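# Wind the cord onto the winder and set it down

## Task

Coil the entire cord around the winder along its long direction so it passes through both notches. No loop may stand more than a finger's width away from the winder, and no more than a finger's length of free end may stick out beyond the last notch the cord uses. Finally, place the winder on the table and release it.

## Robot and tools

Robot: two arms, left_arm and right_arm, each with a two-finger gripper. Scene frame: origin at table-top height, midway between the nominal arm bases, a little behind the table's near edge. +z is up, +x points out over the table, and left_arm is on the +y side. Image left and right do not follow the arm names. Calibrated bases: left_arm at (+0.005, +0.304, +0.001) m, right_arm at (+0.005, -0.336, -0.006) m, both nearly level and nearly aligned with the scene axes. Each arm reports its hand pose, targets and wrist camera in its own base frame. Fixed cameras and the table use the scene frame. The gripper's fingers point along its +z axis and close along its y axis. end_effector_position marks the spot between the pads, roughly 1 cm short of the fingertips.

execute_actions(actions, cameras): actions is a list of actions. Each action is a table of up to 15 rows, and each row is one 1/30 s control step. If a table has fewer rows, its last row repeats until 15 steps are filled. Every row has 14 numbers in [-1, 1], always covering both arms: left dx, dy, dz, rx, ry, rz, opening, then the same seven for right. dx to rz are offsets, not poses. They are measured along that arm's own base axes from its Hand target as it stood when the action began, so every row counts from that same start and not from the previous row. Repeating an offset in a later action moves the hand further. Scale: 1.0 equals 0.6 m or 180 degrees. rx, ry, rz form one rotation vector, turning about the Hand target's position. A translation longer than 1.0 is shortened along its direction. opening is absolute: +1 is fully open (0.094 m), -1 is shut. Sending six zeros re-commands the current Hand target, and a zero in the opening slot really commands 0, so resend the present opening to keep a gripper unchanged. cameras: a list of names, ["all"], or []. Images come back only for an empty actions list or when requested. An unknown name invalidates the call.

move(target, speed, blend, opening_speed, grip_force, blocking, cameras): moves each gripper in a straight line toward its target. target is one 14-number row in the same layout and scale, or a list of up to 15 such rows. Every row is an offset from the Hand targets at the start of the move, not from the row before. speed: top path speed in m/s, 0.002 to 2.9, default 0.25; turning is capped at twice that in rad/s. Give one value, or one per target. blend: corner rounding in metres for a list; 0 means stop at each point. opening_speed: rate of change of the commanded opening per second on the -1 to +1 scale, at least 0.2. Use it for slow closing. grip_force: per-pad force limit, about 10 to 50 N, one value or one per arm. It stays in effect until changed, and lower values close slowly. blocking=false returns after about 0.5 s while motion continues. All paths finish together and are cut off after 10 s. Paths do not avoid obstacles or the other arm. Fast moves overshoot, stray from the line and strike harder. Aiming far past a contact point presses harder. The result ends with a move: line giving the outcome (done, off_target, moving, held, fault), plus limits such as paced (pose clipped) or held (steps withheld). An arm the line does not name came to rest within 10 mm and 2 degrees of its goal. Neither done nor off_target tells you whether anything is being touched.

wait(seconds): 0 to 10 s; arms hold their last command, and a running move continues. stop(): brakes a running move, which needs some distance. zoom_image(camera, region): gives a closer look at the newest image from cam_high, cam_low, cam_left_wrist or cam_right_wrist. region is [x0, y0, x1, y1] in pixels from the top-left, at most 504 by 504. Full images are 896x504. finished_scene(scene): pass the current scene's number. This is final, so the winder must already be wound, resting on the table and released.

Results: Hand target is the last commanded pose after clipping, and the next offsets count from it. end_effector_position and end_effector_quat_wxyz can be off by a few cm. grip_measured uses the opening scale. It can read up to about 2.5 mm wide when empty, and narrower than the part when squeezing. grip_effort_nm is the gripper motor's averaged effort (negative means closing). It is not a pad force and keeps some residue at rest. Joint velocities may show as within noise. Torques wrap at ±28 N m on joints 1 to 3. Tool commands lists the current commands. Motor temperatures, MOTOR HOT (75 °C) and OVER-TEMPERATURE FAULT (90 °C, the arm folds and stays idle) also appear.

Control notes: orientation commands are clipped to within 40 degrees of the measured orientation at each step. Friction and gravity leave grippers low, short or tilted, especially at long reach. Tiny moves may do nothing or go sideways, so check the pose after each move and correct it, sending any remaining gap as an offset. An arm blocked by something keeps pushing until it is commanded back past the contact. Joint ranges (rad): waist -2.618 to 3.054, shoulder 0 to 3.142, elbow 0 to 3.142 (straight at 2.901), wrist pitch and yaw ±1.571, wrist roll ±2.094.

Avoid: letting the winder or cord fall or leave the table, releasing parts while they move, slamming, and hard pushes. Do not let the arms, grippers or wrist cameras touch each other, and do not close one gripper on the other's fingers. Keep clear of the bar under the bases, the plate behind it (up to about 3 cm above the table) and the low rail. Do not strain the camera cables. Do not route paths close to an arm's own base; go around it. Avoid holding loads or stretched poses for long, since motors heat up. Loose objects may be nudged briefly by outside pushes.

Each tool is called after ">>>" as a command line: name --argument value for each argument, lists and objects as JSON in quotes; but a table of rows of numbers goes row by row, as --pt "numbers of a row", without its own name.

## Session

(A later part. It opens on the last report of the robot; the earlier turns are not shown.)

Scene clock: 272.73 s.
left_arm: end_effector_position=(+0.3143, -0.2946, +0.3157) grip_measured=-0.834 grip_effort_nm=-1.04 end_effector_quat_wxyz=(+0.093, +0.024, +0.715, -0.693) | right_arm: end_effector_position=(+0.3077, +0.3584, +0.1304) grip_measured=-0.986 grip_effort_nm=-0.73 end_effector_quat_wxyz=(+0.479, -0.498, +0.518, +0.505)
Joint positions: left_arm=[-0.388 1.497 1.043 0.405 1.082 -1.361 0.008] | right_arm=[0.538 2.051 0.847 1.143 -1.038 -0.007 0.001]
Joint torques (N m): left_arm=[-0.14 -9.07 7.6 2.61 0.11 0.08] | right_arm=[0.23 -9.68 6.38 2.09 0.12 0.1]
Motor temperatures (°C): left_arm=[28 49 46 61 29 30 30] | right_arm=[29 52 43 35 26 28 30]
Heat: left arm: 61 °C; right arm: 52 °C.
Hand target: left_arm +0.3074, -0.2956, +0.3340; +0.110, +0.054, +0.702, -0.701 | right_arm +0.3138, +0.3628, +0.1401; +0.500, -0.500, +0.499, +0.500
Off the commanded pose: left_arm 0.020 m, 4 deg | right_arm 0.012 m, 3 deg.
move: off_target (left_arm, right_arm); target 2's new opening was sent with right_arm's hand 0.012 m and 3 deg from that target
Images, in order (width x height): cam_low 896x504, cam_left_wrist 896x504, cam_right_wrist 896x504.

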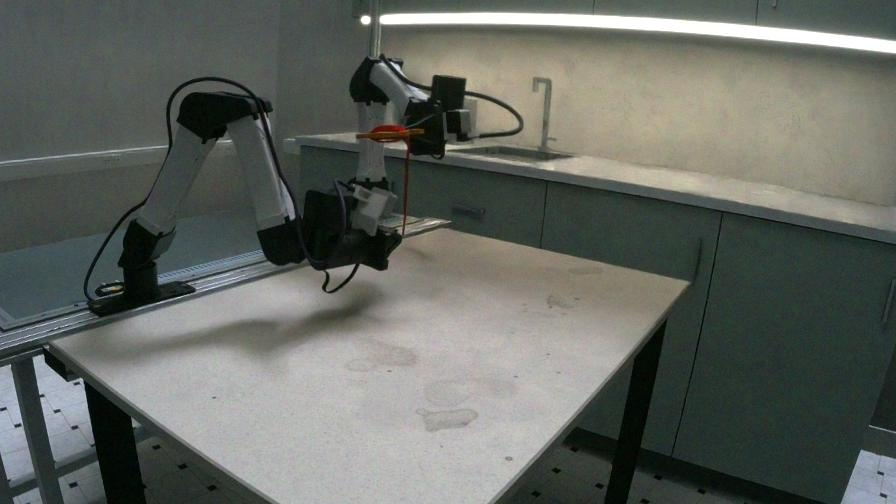

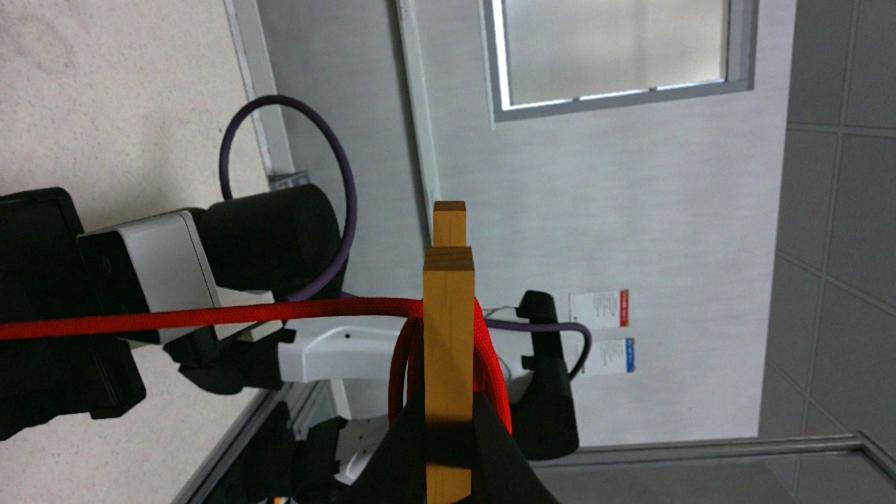

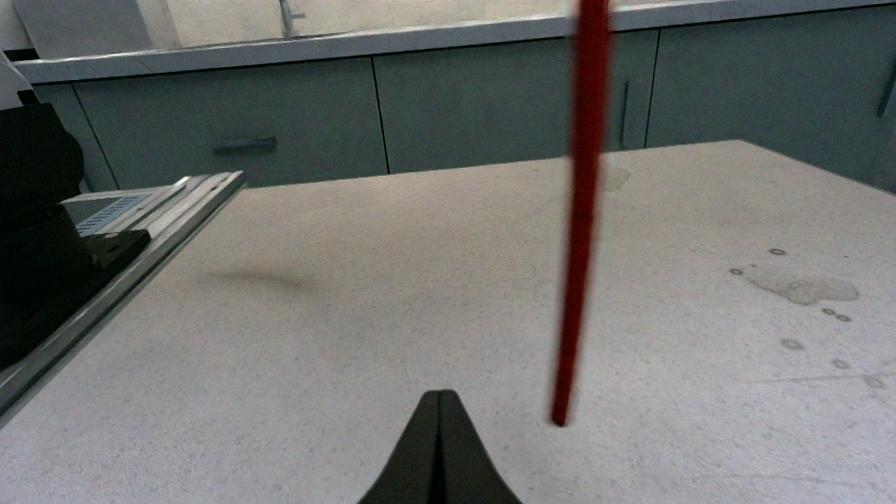

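>>> move --pt "0 0 0 0 0 0 -0.95 0.02 -0.14 0.01 0 0 0 -1" --pt "0 0 0 0 0 0 -0.95 0.02 -0.14 0.01 0 0 0 0.6"

>>> wait --seconds 3 --cameras '["cam_right_wrist"]'

Scene clock: 275.90 s.
left_arm: end_effector_position=(+0.3143, -0.2946, +0.3157) grip_measured=-0.834 grip_effort_nm=-1.04 end_effector_quat_wxyz=(+0.093, +0.024, +0.715, -0.693) | right_arm: end_effector_position=(+0.3332, +0.2794, +0.1324) grip_measured=+0.598 grip_effort_nm=0.14 end_effector_quat_wxyz=(+0.486, -0.487, +0.523, +0.504)
Joint positions: left_arm=[-0.388 1.497 1.043 0.405 1.082 -1.361 0.008] | right_arm=[0.309 2.018 0.788 1.166 -1.243 -0.007 0.075]
Joint torques (N m): left_arm=[-0.14 -9.07 7.6 2.61 0.11 0.08] | right_arm=[0.17 -13.46 2.91 1.96 -0.15 0.09]
Motor temperatures (°C): left_arm=[28 49 46 61 29 30 30] | right_arm=[29 52 42 35 26 28 30]
Heat: left arm: 61 °C; right arm: 52 °C.
Hand target: left_arm +0.3074, -0.2956, +0.3340; +0.110, +0.054, +0.702, -0.701 | right_arm +0.3259, +0.2788, +0.1461; +0.500, -0.500, +0.499, +0.500
Off the commanded pose: left_arm 0.020 m, 4 deg | right_arm 0.016 m, 4 deg.
move: off_target (left_arm, right_arm); target 2's new opening was sent with right_arm's hand 0.016 m and 4 deg from that target

Scene clock: 278.90 s.
left_arm: end_effector_position=(+0.3143, -0.2946, +0.3157) grip_measured=-0.834 grip_effort_nm=-1.04 end_effector_quat_wxyz=(+0.093, +0.024, +0.715, -0.693) | right_arm: end_effector_position=(+0.3332, +0.2794, +0.1324) grip_measured=+0.598 grip_effort_nm=0.14 end_effector_quat_wxyz=(+0.486, -0.487, +0.523, +0.504)
Joint positions: left_arm=[-0.388 1.497 1.043 0.405 1.082 -1.361 0.008] | right_arm=[0.309 2.018 0.788 1.166 -1.243 -0.007 0.075]
Joint torques (N m): left_arm=[-0.13 -9.07 7.58 2.61 0.11 0.08] | right_arm=[0.17 -13.46 2.93 1.96 -0.14 0.08]
Motor temperatures (°C): left_arm=[28 49 46 61 29 30 30] | right_arm=[29 52 42 36 26 28 30]
Heat: left arm: 61 °C; right arm: 52 °C.
Hand target: left_arm +0.3074, -0.2956, +0.3340; +0.110, +0.054, +0.702, -0.701 | right_arm +0.3259, +0.2788, +0.1461; +0.500, -0.500, +0.499, +0.500
Tool commands: left_gripper/opening=-0.95 right_gripper/opening=+0.6
Off the commanded pose: left_arm 0.020 m, 4 deg | right_arm 0.016 m, 4 deg.
wait: 3.00 s; at rest by 0.17 s
Images, in order (width x height): cam_right_wrist 896x504.

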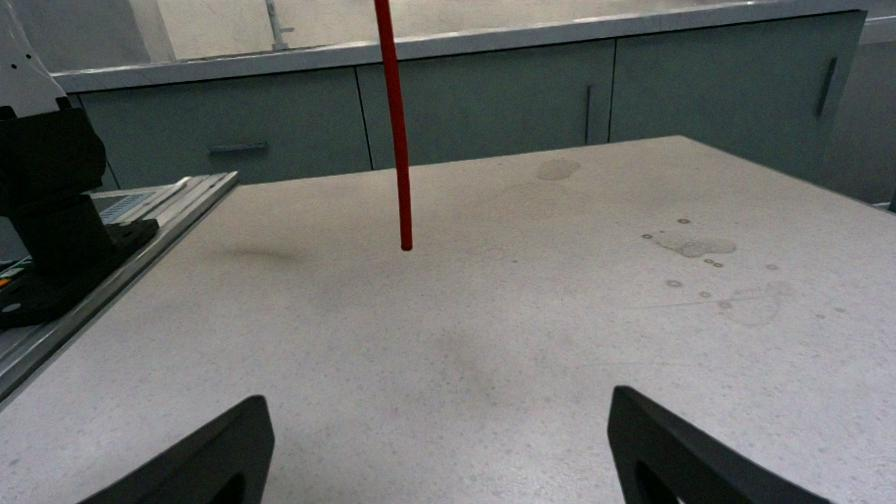

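>>> move --pt "0 0 0 0 0 0 -0.95 -0.003 0.164 0.003 0 0 0 0.6" --pt "0 0 0 0 0 0 -0.95 -0.003 0.164 0.003 0 0 0 -1" --cameras '["cam_right_wrist","cam_left_wrist"]' --speed 0.1 --opening_speed 1.5

>>> zoom_image --camera "cam_left_wrist" --region '[0, 200, 450, 453]'

Scene clock: 284.23 s.
left_arm: end_effector_position=(+0.3143, -0.2946, +0.3157) grip_measured=-0.834 grip_effort_nm=-1.04 end_effector_quat_wxyz=(+0.093, +0.024, +0.715, -0.693) | right_arm: end_effector_position=(+0.3166, +0.3728, +0.1510) grip_measured=-0.968 grip_effort_nm=-0.99 end_effector_quat_wxyz=(+0.505, -0.506, +0.488, +0.501)
Joint positions: left_arm=[-0.388 1.497 1.043 0.405 1.082 -1.361 0.008] | right_arm=[0.557 2.068 0.925 1.166 -1.029 -0.004 0.001]
Joint torques (N m): left_arm=[-0.13 -9.07 7.6 2.61 0.11 0.08] | right_arm=[0.18 -10.1 6.65 1.3 0.16 0.11]
Motor temperatures (°C): left_arm=[28 49 46 61 29 30 30] | right_arm=[29 53 42 35 26 28 30]
Heat: left arm: 61 °C; right arm: 53 °C.
Hand target: left_arm +0.3074, -0.2956, +0.3340; +0.110, +0.054, +0.702, -0.701 | right_arm +0.3241, +0.3771, +0.1480; +0.500, -0.500, +0.499, +0.500
Off the commanded pose: left_arm 0.020 m, 4 deg | right_arm 0.009 m, 2 deg.
move: off_target (left_arm)
Images, in order (width x height): cam_left_wrist 896x504, cam_right_wrist 896x504.

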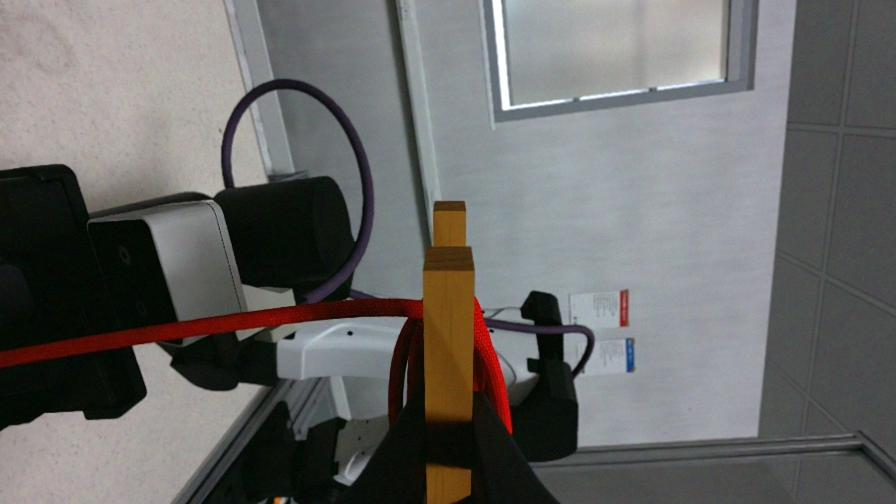

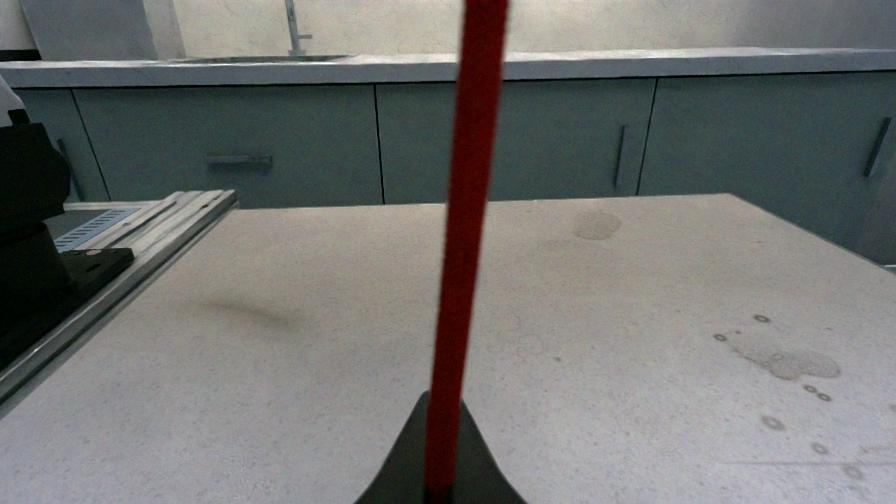

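Scaled by 1.120 from the camera's 896x504 image, which has a finer 1280x720 frame.

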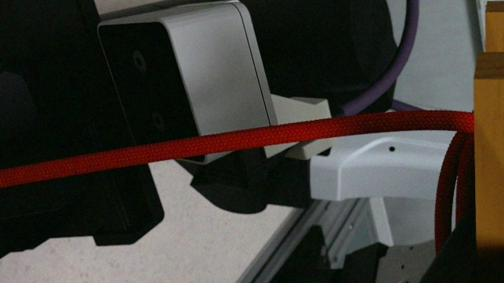

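>>> move --pt "0 0 0 0 0 0 -0.95 0 0 0 0 0 0 -0.8" --pt "0 0 0 0 0 0 -0.95 -0.003 0.004 -0.02 0 0 0 -0.8" --pt "0 0 0 0 0 0 -0.95 -0.003 0.004 -0.02 0 0 0 -1" --cameras '["cam_right_wrist","cam_low"]' --speed 0.05

>>> zoom_image --camera "cam_low" --region '[340, 150, 440, 260]'

Scene clock: 288.30 s.
left_arm: end_effector_position=(+0.3143, -0.2946, +0.3157) grip_measured=-0.834 grip_effort_nm=-1.04 end_effector_quat_wxyz=(+0.093, +0.024, +0.715, -0.693) | right_arm: end_effector_position=(+0.3197, +0.3744, +0.1332) grip_measured=-0.980 grip_effort_nm=-0.99 end_effector_quat_wxyz=(+0.495, -0.499, +0.505, +0.500)
Joint positions: left_arm=[-0.388 1.497 1.043 0.405 1.082 -1.361 0.008] | right_arm=[0.56 2.108 0.925 1.166 -1.01 -0.004 0.001]
Joint torques (N m): left_arm=[-0.14 -9.07 7.6 2.61 0.11 0.08] | right_arm=[0.61 -10.48 6.12 1.72 0.14 0.08]
Motor temperatures (°C): left_arm=[28 49 46 61 29 30 30] | right_arm=[29 53 43 35 26 28 30]
Heat: left arm: 61 °C; right arm: 53 °C.
Hand target: left_arm +0.3074, -0.2956, +0.3340; +0.110, +0.054, +0.702, -0.701 | right_arm +0.3222, +0.3796, +0.1360; +0.500, -0.500, +0.499, +0.500
Off the commanded pose: left_arm 0.020 m, 4 deg | right_arm 0.006 m, 1 deg.
move: off_target (left_arm)
Images, in order (width x height): cam_low 896x504, cam_right_wrist 896x504.

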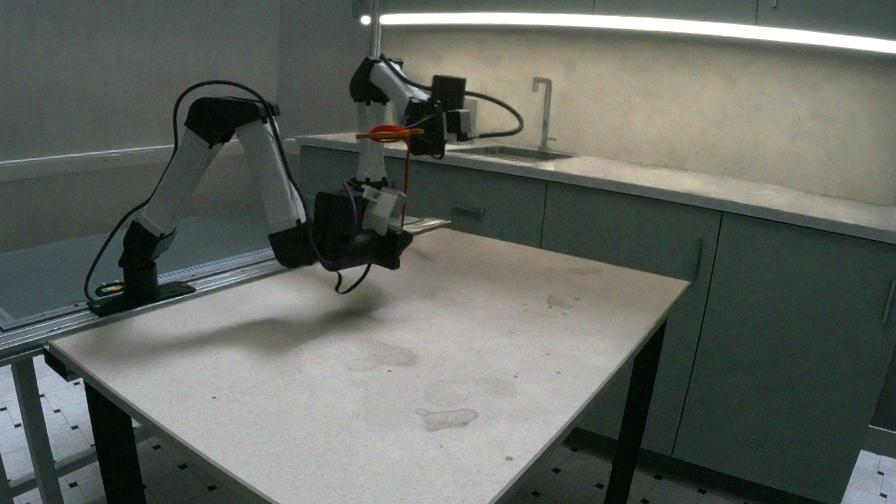

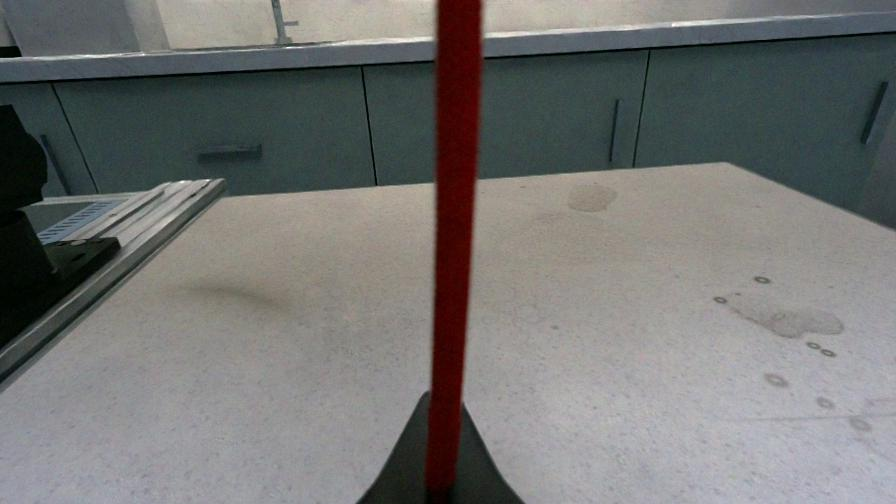

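Scaled by 4.582 from the camera's 896x504 image, which has a finer 1280x720 frame.

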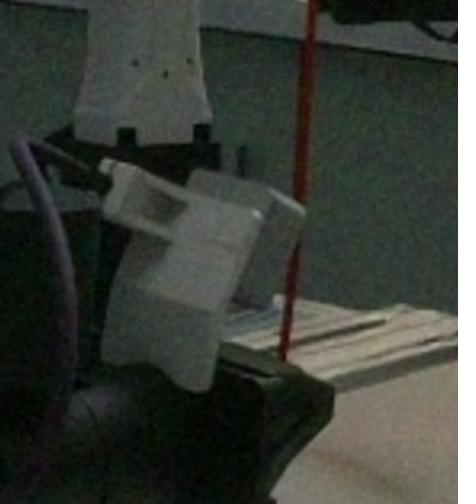

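>>> move --pt "0 0 0 0 0 0 -0.95 -0.137 -0.024 0.065 0 0 0 -1" --pt "0 0 0 0 0 0 -0.95 -0.229 -0.024 0.165 0 0 0 -1" --pt "0 0 0 0 0 0 -0.95 -0.257 -0.024 0.273 0 0 0 -1" --pt "0 0 0 0 0 0 -0.95 -0.262 -0.033 0.348 0 0 0 -1" --pt "0 0 0 0 0 0 -0.95 -0.195 -0.041 0.44 0 0 0 -1" --pt "0 0 0 0 0 0 -0.95 -0.112 -0.049 0.465 0 0 0 -1" --pt "0 0 0 0 0 0 -0.95 -0.037 -0.058 0.44 0 0 0 -1" --pt "0 0 0 0 0 0 -0.95 0.021 -0.058 0.398 0 0 0 -1" --pt "0 0 0 0 0 0 -0.95 0.06 -0.058 0.348 0 0 0 -1" --cameras '["all"]' --speed 0.14 --blend '[0.015,0.015,0.015,0.015,0.015,0.015,0.01,0.01,0]'

>>> zoom_image --camera "cam_high" --region '[330, 190, 480, 340]'

Scene clock: 296.13 s.
left_arm: end_effector_position=(+0.3301, -0.2886, +0.3167) grip_measured=-0.834 grip_effort_nm=-1.04 end_effector_quat_wxyz=(+0.125, -0.002, +0.715, -0.688) | right_arm: end_effector_position=(+0.3202, +0.3497, +0.3449) grip_measured=-0.981 grip_effort_nm=-0.96 end_effector_quat_wxyz=(-0.454, +0.525, -0.480, -0.537)
Joint positions: left_arm=[-0.375 1.497 1.043 0.414 1.013 -1.361 0.008] | right_arm=[0.477 1.725 1.387 0.304 -1.222 0.005 0.001]
Joint torques (N m): left_arm=[-1.2 -9.03 7.64 2.54 0.87 0.1] | right_arm=[-3.28 -7.45 7.72 1.94 0.92 -0.05]
Motor temperatures (°C): left_arm=[28 49 46 61 29 30 30] | right_arm=[29 52 43 35 26 28 30]
Heat: left arm: 61 °C; right arm: 52 °C.
Hand target: left_arm +0.3074, -0.2956, +0.3340; +0.110, +0.054, +0.702, -0.701 | right_arm +0.3583, +0.3447, +0.3447; -0.500, +0.500, -0.499, -0.500
Off the commanded pose: left_arm 0.029 m, 7 deg | right_arm 0.038 m, 8 deg.
move: off_target (left_arm, right_arm)

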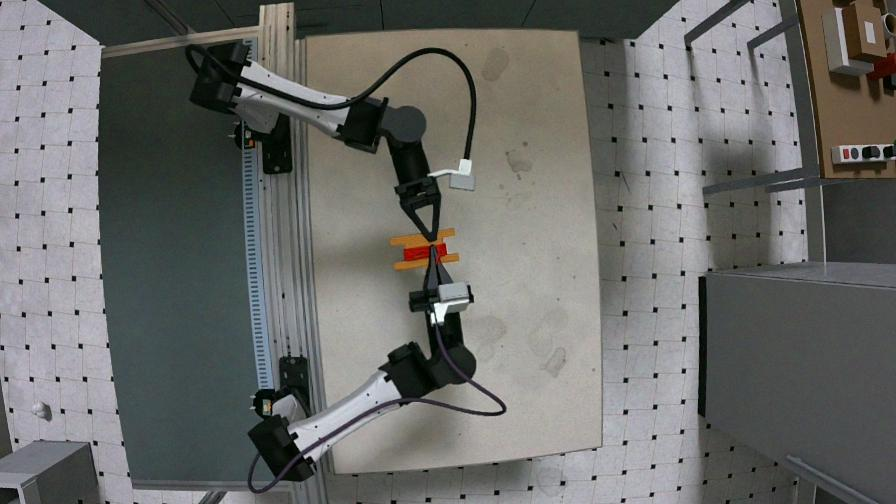

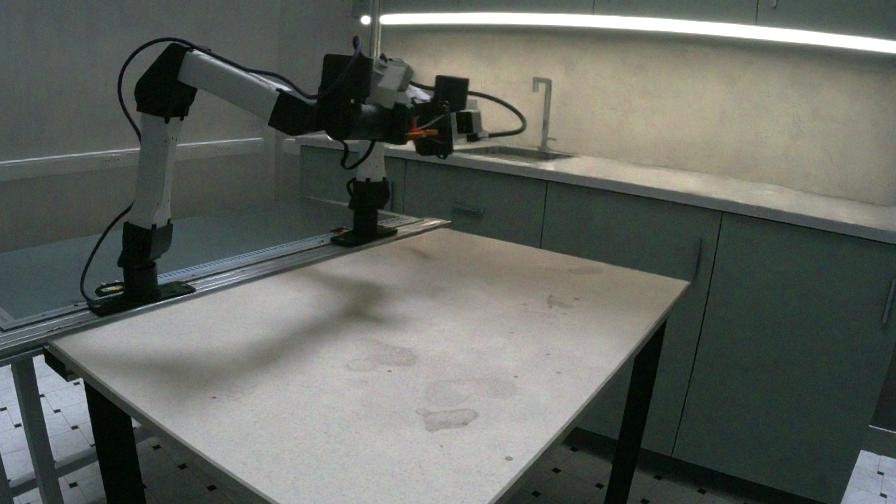

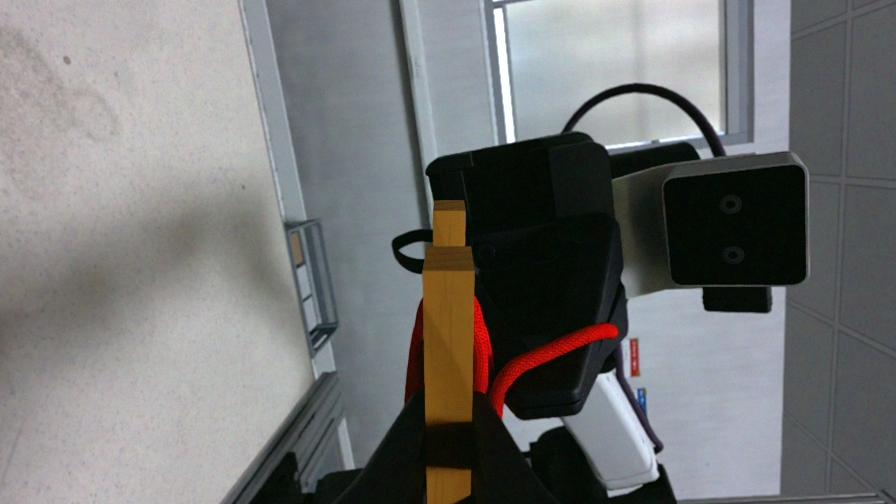

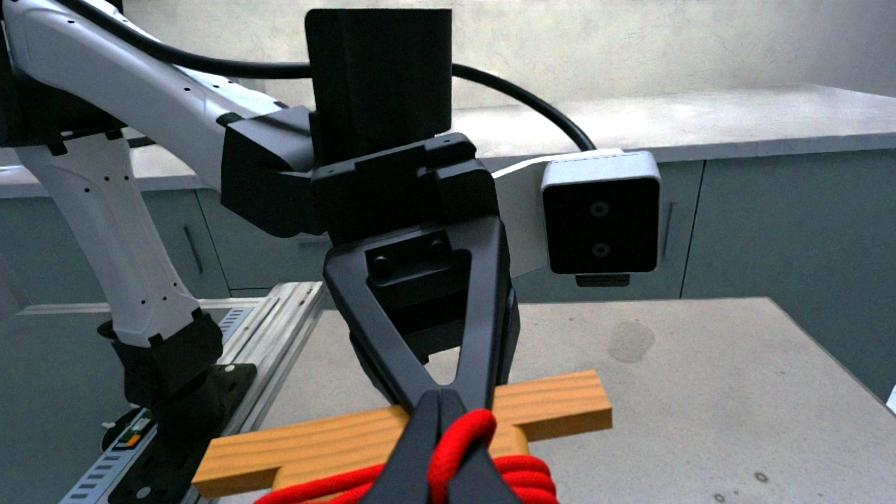

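Scaled by 3.360 from the camera's 896x504 image, which has a finer 1280x720 frame.

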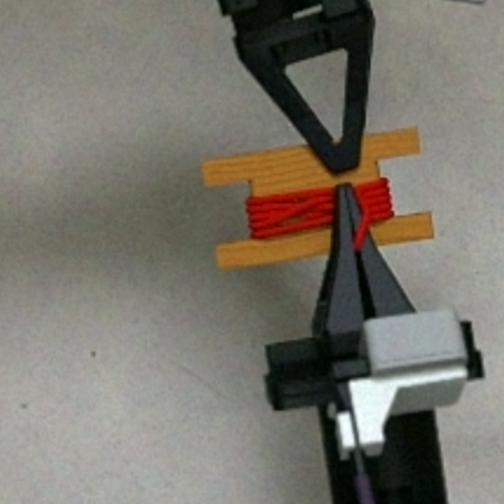

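>>> move --pt "0 0 0 0 0 0 -0.95 -0.075 0 -0.01 0 0 0 -1" --pt "0 0 0 0 0 0 -0.95 -0.075 0 -0.01 0 0 0 -0.2" --pt "0 0 0 0 0 0 -0.95 -0.075 -0.02 0.15 0 0 0 -0.2" --pt "0 0 0 0 0 0 -0.95 -0.05 -0.3 0.15 0 0 0 0" --cameras '["cam_high","cam_left_wrist","cam_right_wrist"]' --opening_speed 1.5 --speed 0.12

>>> zoom_image --camera "cam_high" --region '[330, 190, 480, 340]'

Scene clock: 306.03 s.
left_arm: end_effector_position=(+0.3140, -0.2950, +0.3171) grip_measured=-0.834 grip_effort_nm=-1.04 end_effector_quat_wxyz=(+0.095, +0.027, +0.713, -0.694) | right_arm: end_effector_position=(+0.3359, +0.1660, +0.4337) grip_measured=-0.002 grip_effort_nm=0.14 end_effector_quat_wxyz=(+0.507, -0.496, +0.504, +0.493)
Joint positions: left_arm=[-0.39 1.497 1.043 0.414 1.082 -1.361 0.008] | right_arm=[-0.024 1.54 1.515 0.058 -1.573 0.028 0.047]
Joint torques (N m): left_arm=[-0.02 -9.03 7.6 2.5 0.11 0.07] | right_arm=[-0.28 -10.58 4.55 1.18 -0.07 0.09]
Motor temperatures (°C): left_arm=[28 49 46 59 29 30 30] | right_arm=[29 52 43 35 26 28 30]
Heat: left arm: 59 °C; right arm: 52 °C.
Hand target: left_arm +0.3075, -0.2955, +0.3340; +0.110, +0.054, +0.702, -0.701 | right_arm +0.3284, +0.1648, +0.4346; +0.500, -0.500, +0.500, +0.500
Off the commanded pose: left_arm 0.018 m, 4 deg | right_arm 0.008 m, 1 deg.
joint sent to its limit (right arm) — joint 5 (wrist yaw), lower limit. The joint targets still meet the commanded pose.
move: off_target (left_arm)
Images, in order (width x height): cam_high 896x504, cam_left_wrist 896x504, cam_right_wrist 896x504.

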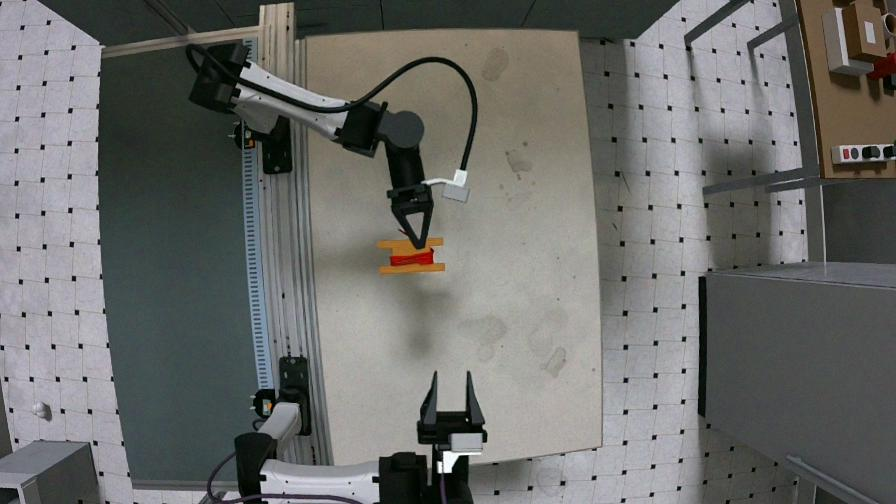

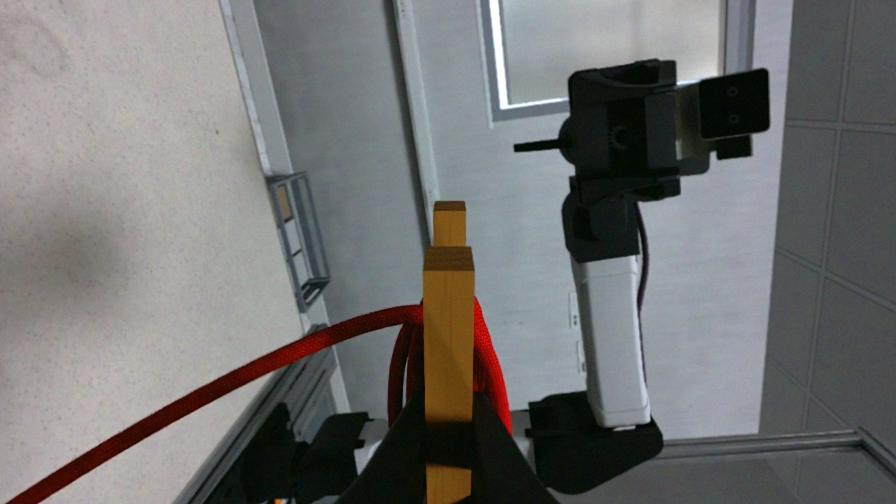

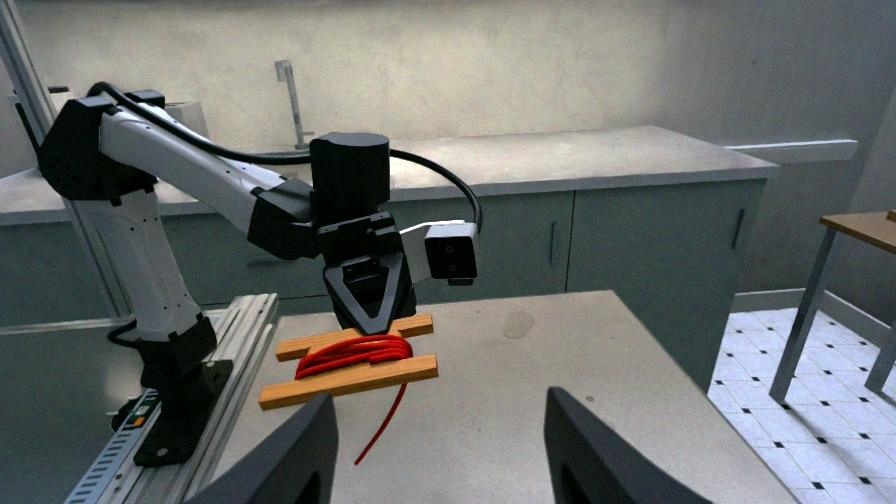

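Scaled by 3.360 from the camera's 896x504 image, which has a finer 1280x720 frame.

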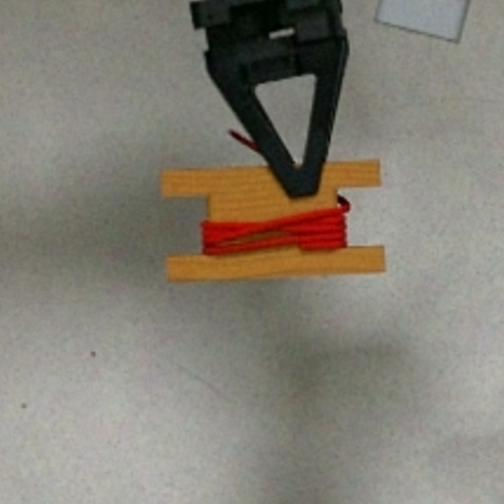

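>>> move --pt "0 0 0 0 0 0 -0.95 -0.006 0.05 -0.516 0 0 0 0.5" --pt "0 0 0 0 0 0 -0.95 -0.018 0.225 -0.516 0 0 0 0.5" --blend '[0.03,0]'

>>> wait --seconds 1 --cameras '["cam_right_wrist","cam_low","cam_left_wrist"]'

>>> zoom_image --camera "cam_low" --region '[340, 110, 480, 260]'

Scene clock: 316.33 s.
left_arm: end_effector_position=(+0.3140, -0.2950, +0.3171) grip_measured=-0.834 grip_effort_nm=-1.04 end_effector_quat_wxyz=(+0.095, +0.027, +0.713, -0.694) | right_arm: end_effector_position=(+0.3220, +0.2975, +0.1279) grip_measured=+0.498 grip_effort_nm=0.14 end_effector_quat_wxyz=(+0.495, -0.499, +0.506, +0.500)
Joint positions: left_arm=[-0.39 1.497 1.043 0.414 1.082 -1.361 0.008] | right_arm=[0.367 2.049 0.775 1.249 -1.202 -0.012 0.07]
Joint torques (N m): left_arm=[-0.02 -9.03 7.61 2.5 0.1 0.07] | right_arm=[0.84 -9.25 2.78 1.98 0.14 0.11]
Motor temperatures (°C): left_arm=[28 49 46 58 29 30 30] | right_arm=[29 52 43 35 26 28 30]
Heat: left arm: 58 °C; right arm: 52 °C.
Hand target: left_arm +0.3075, -0.2955, +0.3340; +0.110, +0.054, +0.702, -0.701 | right_arm +0.3175, +0.2998, +0.1250; +0.500, -0.500, +0.499, +0.500
Off the commanded pose: left_arm 0.018 m, 4 deg | right_arm 0.006 m, 1 deg.
move: off_target (left_arm)

Scene clock: 317.33 s.
left_arm: end_effector_position=(+0.3140, -0.2950, +0.3171) grip_measured=-0.834 grip_effort_nm=-1.04 end_effector_quat_wxyz=(+0.095, +0.027, +0.713, -0.694) | right_arm: end_effector_position=(+0.3220, +0.2975, +0.1279) grip_measured=+0.498 grip_effort_nm=0.14 end_effector_quat_wxyz=(+0.495, -0.499, +0.506, +0.500)
Joint positions: left_arm=[-0.39 1.497 1.043 0.414 1.082 -1.361 0.008] | right_arm=[0.367 2.049 0.775 1.249 -1.202 -0.012 0.07]
Joint torques (N m): left_arm=[-0.02 -9.05 7.61 2.5 0.1 0.07] | right_arm=[0.84 -9.24 2.78 1.98 0.14 0.11]
Motor temperatures (°C): left_arm=[28 49 46 58 29 30 30] | right_arm=[29 52 43 35 26 28 30]
Heat: left arm: 58 °C; right arm: 52 °C.
Hand target: left_arm +0.3075, -0.2955, +0.3340; +0.110, +0.054, +0.702, -0.701 | right_arm +0.3175, +0.2998, +0.1250; +0.500, -0.500, +0.499, +0.500
Tool commands: left_gripper/opening=-0.95 right_gripper/opening=+0.5
Off the commanded pose: left_arm 0.018 m, 4 deg | right_arm 0.006 m, 1 deg.
wait: 1.00 s; at rest by 0.17 s
Images, in order (width x height): cam_low 896x504, cam_left_wrist 896x504, cam_right_wrist 896x504.

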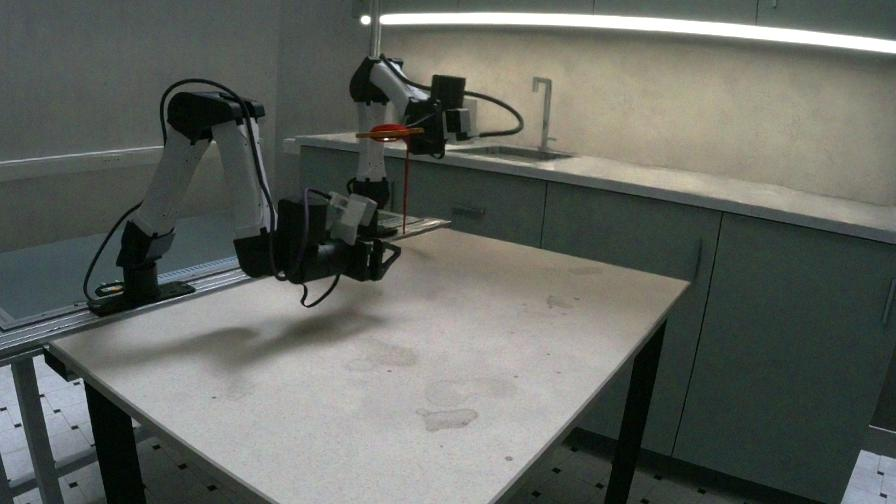

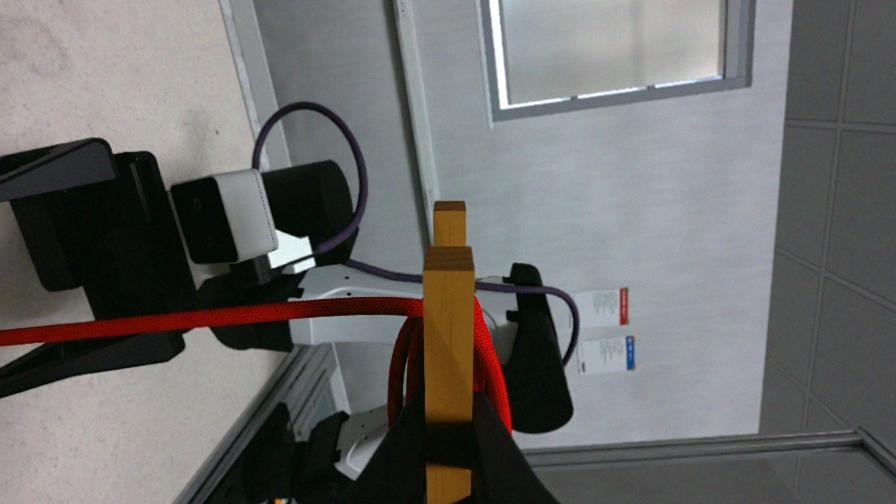

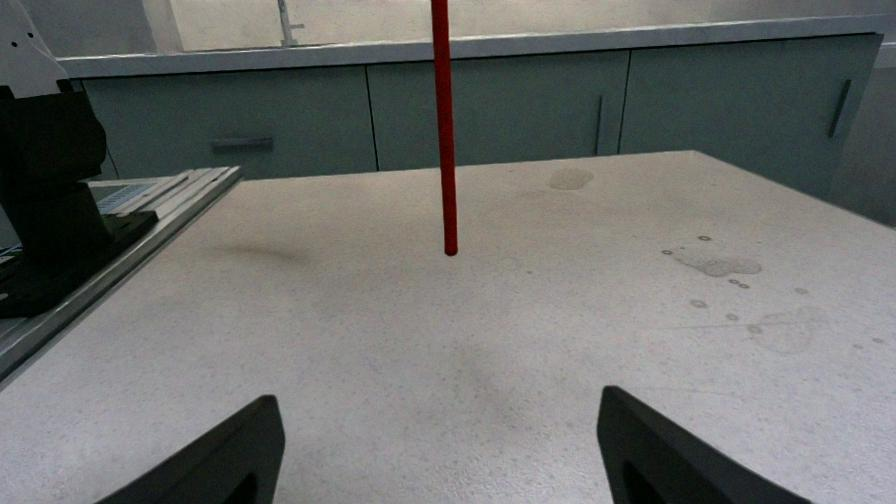

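Scaled by 3.360 from the camera's 896x504 image, which has a finer 1280x720 frame.

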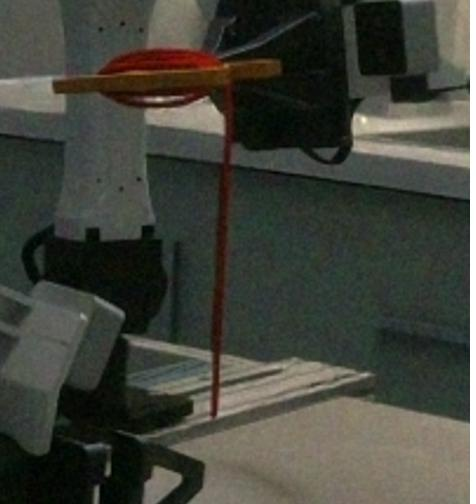

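>>> move --pt "0 0 0 0 0 0 -0.95 0.018 0.125 0.012 0 0 0 0.5" --pt "0 0 0 0 0 0 -0.95 0.018 0.125 0.012 0 0 0 -1" --cameras '["cam_right_wrist"]' --speed 0.1 --opening_speed 1.5

Scene clock: 324.93 s.
left_arm: end_effector_position=(+0.3140, -0.2950, +0.3171) grip_measured=-0.834 grip_effort_nm=-1.04 end_effector_quat_wxyz=(+0.095, +0.027, +0.713, -0.694) | right_arm: end_effector_position=(+0.3214, +0.3702, +0.1361) grip_measured=-0.976 grip_effort_nm=-0.98 end_effector_quat_wxyz=(+0.507, -0.507, +0.487, +0.500)
Joint positions: left_arm=[-0.39 1.497 1.043 0.414 1.082 -1.361 0.008] | right_arm=[0.545 2.126 0.929 1.222 -1.039 -0.004 0.001]
Joint torques (N m): left_arm=[-0.03 -9.03 7.61 2.5 0.1 0.07] | right_arm=[0.28 -10.39 6.41 1.24 0.17 0.1]
Motor temperatures (°C): left_arm=[28 49 46 57 29 30 30] | right_arm=[28 53 42 35 26 28 30]
Heat: left arm: 57 °C; right arm: 53 °C.
Hand target: left_arm +0.3075, -0.2955, +0.3340; +0.110, +0.054, +0.702, -0.701 | right_arm +0.3283, +0.3748, +0.1323; +0.500, -0.500, +0.499, +0.500
Off the commanded pose: left_arm 0.018 m, 4 deg | right_arm 0.009 m, 2 deg.
move: off_target (left_arm)
Images, in order (width x height): cam_right_wrist 896x504.

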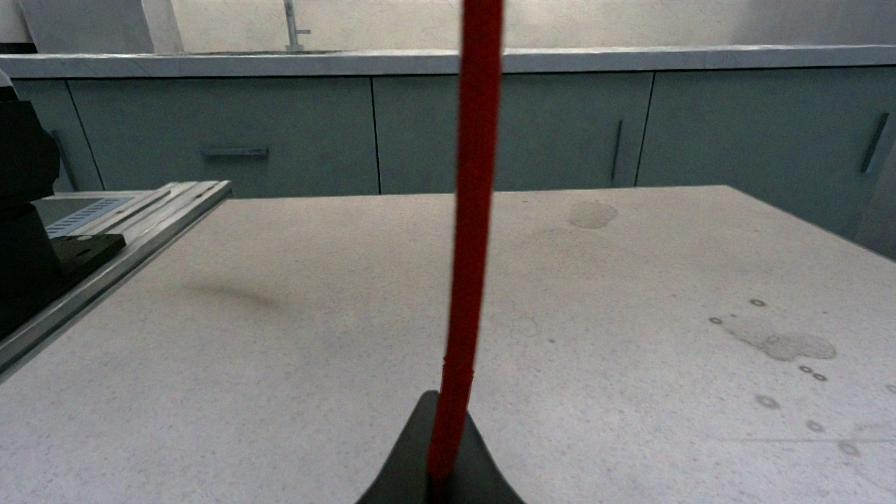

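>>> move --pt "0 0 0 0 0 0 -0.95 -0.147 -0.016 0.071 0 0 0 -1" --pt "0 0 0 0 0 0 -0.95 -0.239 -0.016 0.171 0 0 0 -1" --pt "0 0 0 0 0 0 -0.95 -0.267 -0.016 0.28 0 -0.05 0 -1" --pt "0 0 0 0 0 0 -0.95 -0.272 -0.025 0.355 0 -0.15 0 -1" --pt "0 0 0 0 0 0 -0.95 -0.2055 -0.033 0.446 0 -0.3 0 -1" --pt "0 0 0 0 0 0 -0.95 -0.122 -0.041 0.471 0 -0.42 0 -1" --pt "0 0 0 0 0 0 -0.95 -0.047 -0.05 0.446 0 -0.5 0 -1" --pt "0 0 0 0 0 0 -0.95 0.011 -0.05 0.404 0 -0.5 0 -1" --pt "0 0 0 0 0 0 -0.95 0.056 -0.05 0.3545 0 -0.5 0 -1" --cameras '["all"]' --speed 0.17 --blend '[0.015,0.015,0.015,0.015,0.015,0.015,0.01,0.01,0]'

>>> zoom_image --camera "cam_high" --region '[330, 190, 480, 340]'

Scene clock: 335.10 s.
left_arm: end_effector_position=(+0.3137, -0.2946, +0.3179) grip_measured=-0.834 grip_effort_nm=-1.04 end_effector_quat_wxyz=(+0.096, +0.026, +0.713, -0.694) | right_arm: end_effector_position=(+0.3540, +0.3450, +0.3420) grip_measured=-0.978 grip_effort_nm=-0.99 end_effector_quat_wxyz=(+0.703, -0.711, +0.003, +0.009)
Joint positions: left_arm=[-0.389 1.493 1.043 0.411 1.08 -1.363 0.008] | right_arm=[0.448 1.761 1.415 0.316 -1.131 -1.581 0.001]
Joint torques (N m): left_arm=[-0.05 -8.69 7.61 2.54 0.12 0.1] | right_arm=[-0.68 -8.85 7.98 1.74 -0.07 0.1]
Motor temperatures (°C): left_arm=[28 49 47 57 29 30 30] | right_arm=[28 52 44 35 26 28 30]
Heat: left arm: 57 °C; right arm: 52 °C.
Hand target: left_arm +0.3075, -0.2955, +0.3339; +0.110, +0.054, +0.702, -0.701 | right_arm +0.3619, +0.3449, +0.3450; +0.707, -0.707, -0.001, +0.000
Off the commanded pose: left_arm 0.017 m, 4 deg | right_arm 0.008 m, 1 deg.
move: off_target (left_arm)

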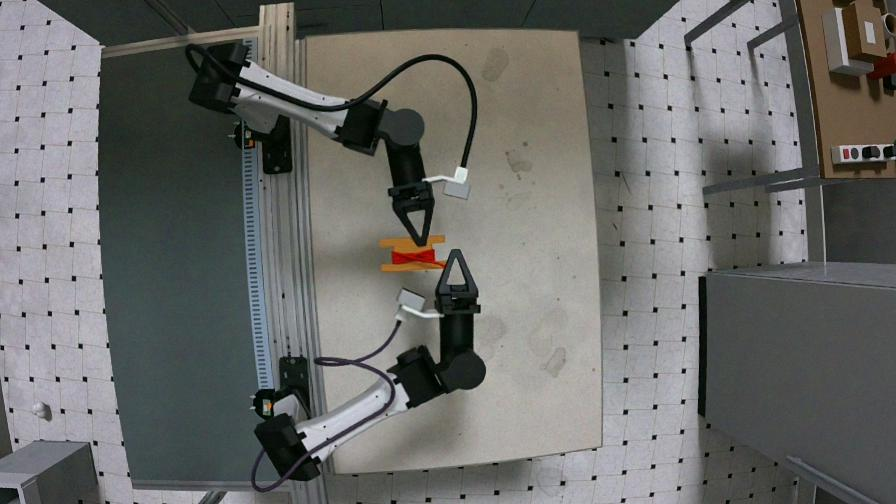

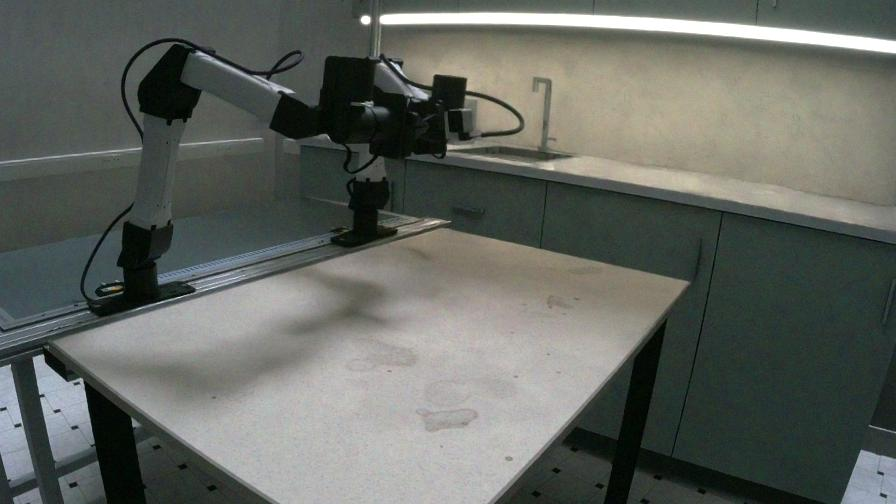

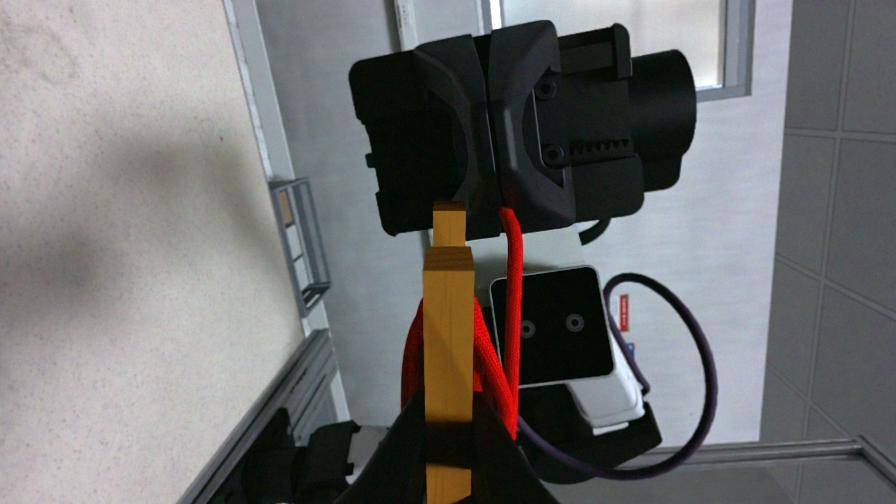

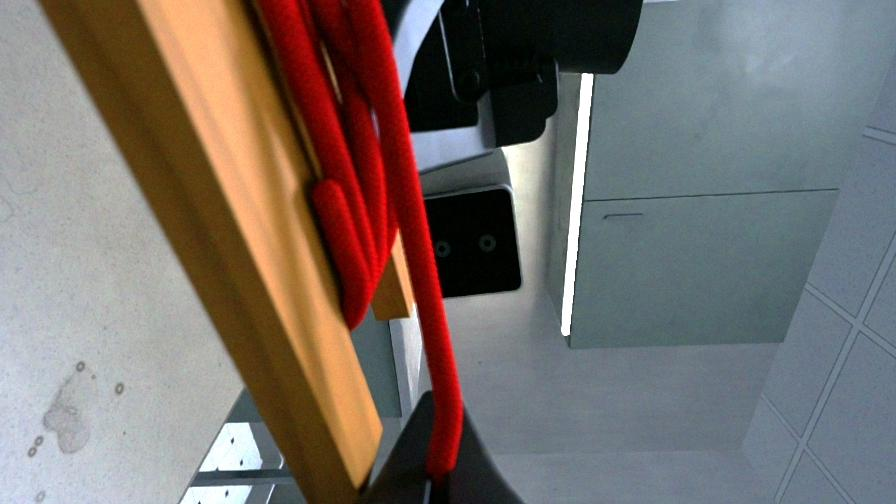

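Scaled by 3.360 from the camera's 896x504 image, which has a finer 1280x720 frame.

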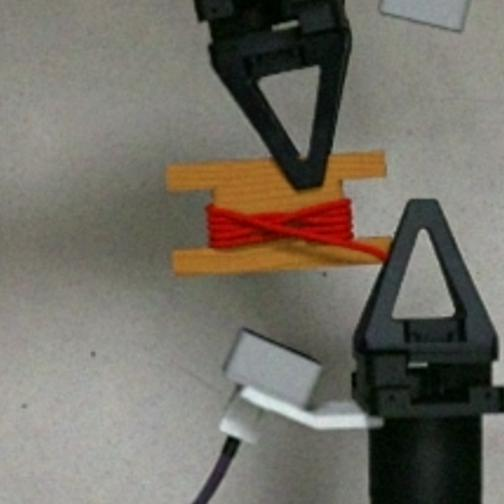

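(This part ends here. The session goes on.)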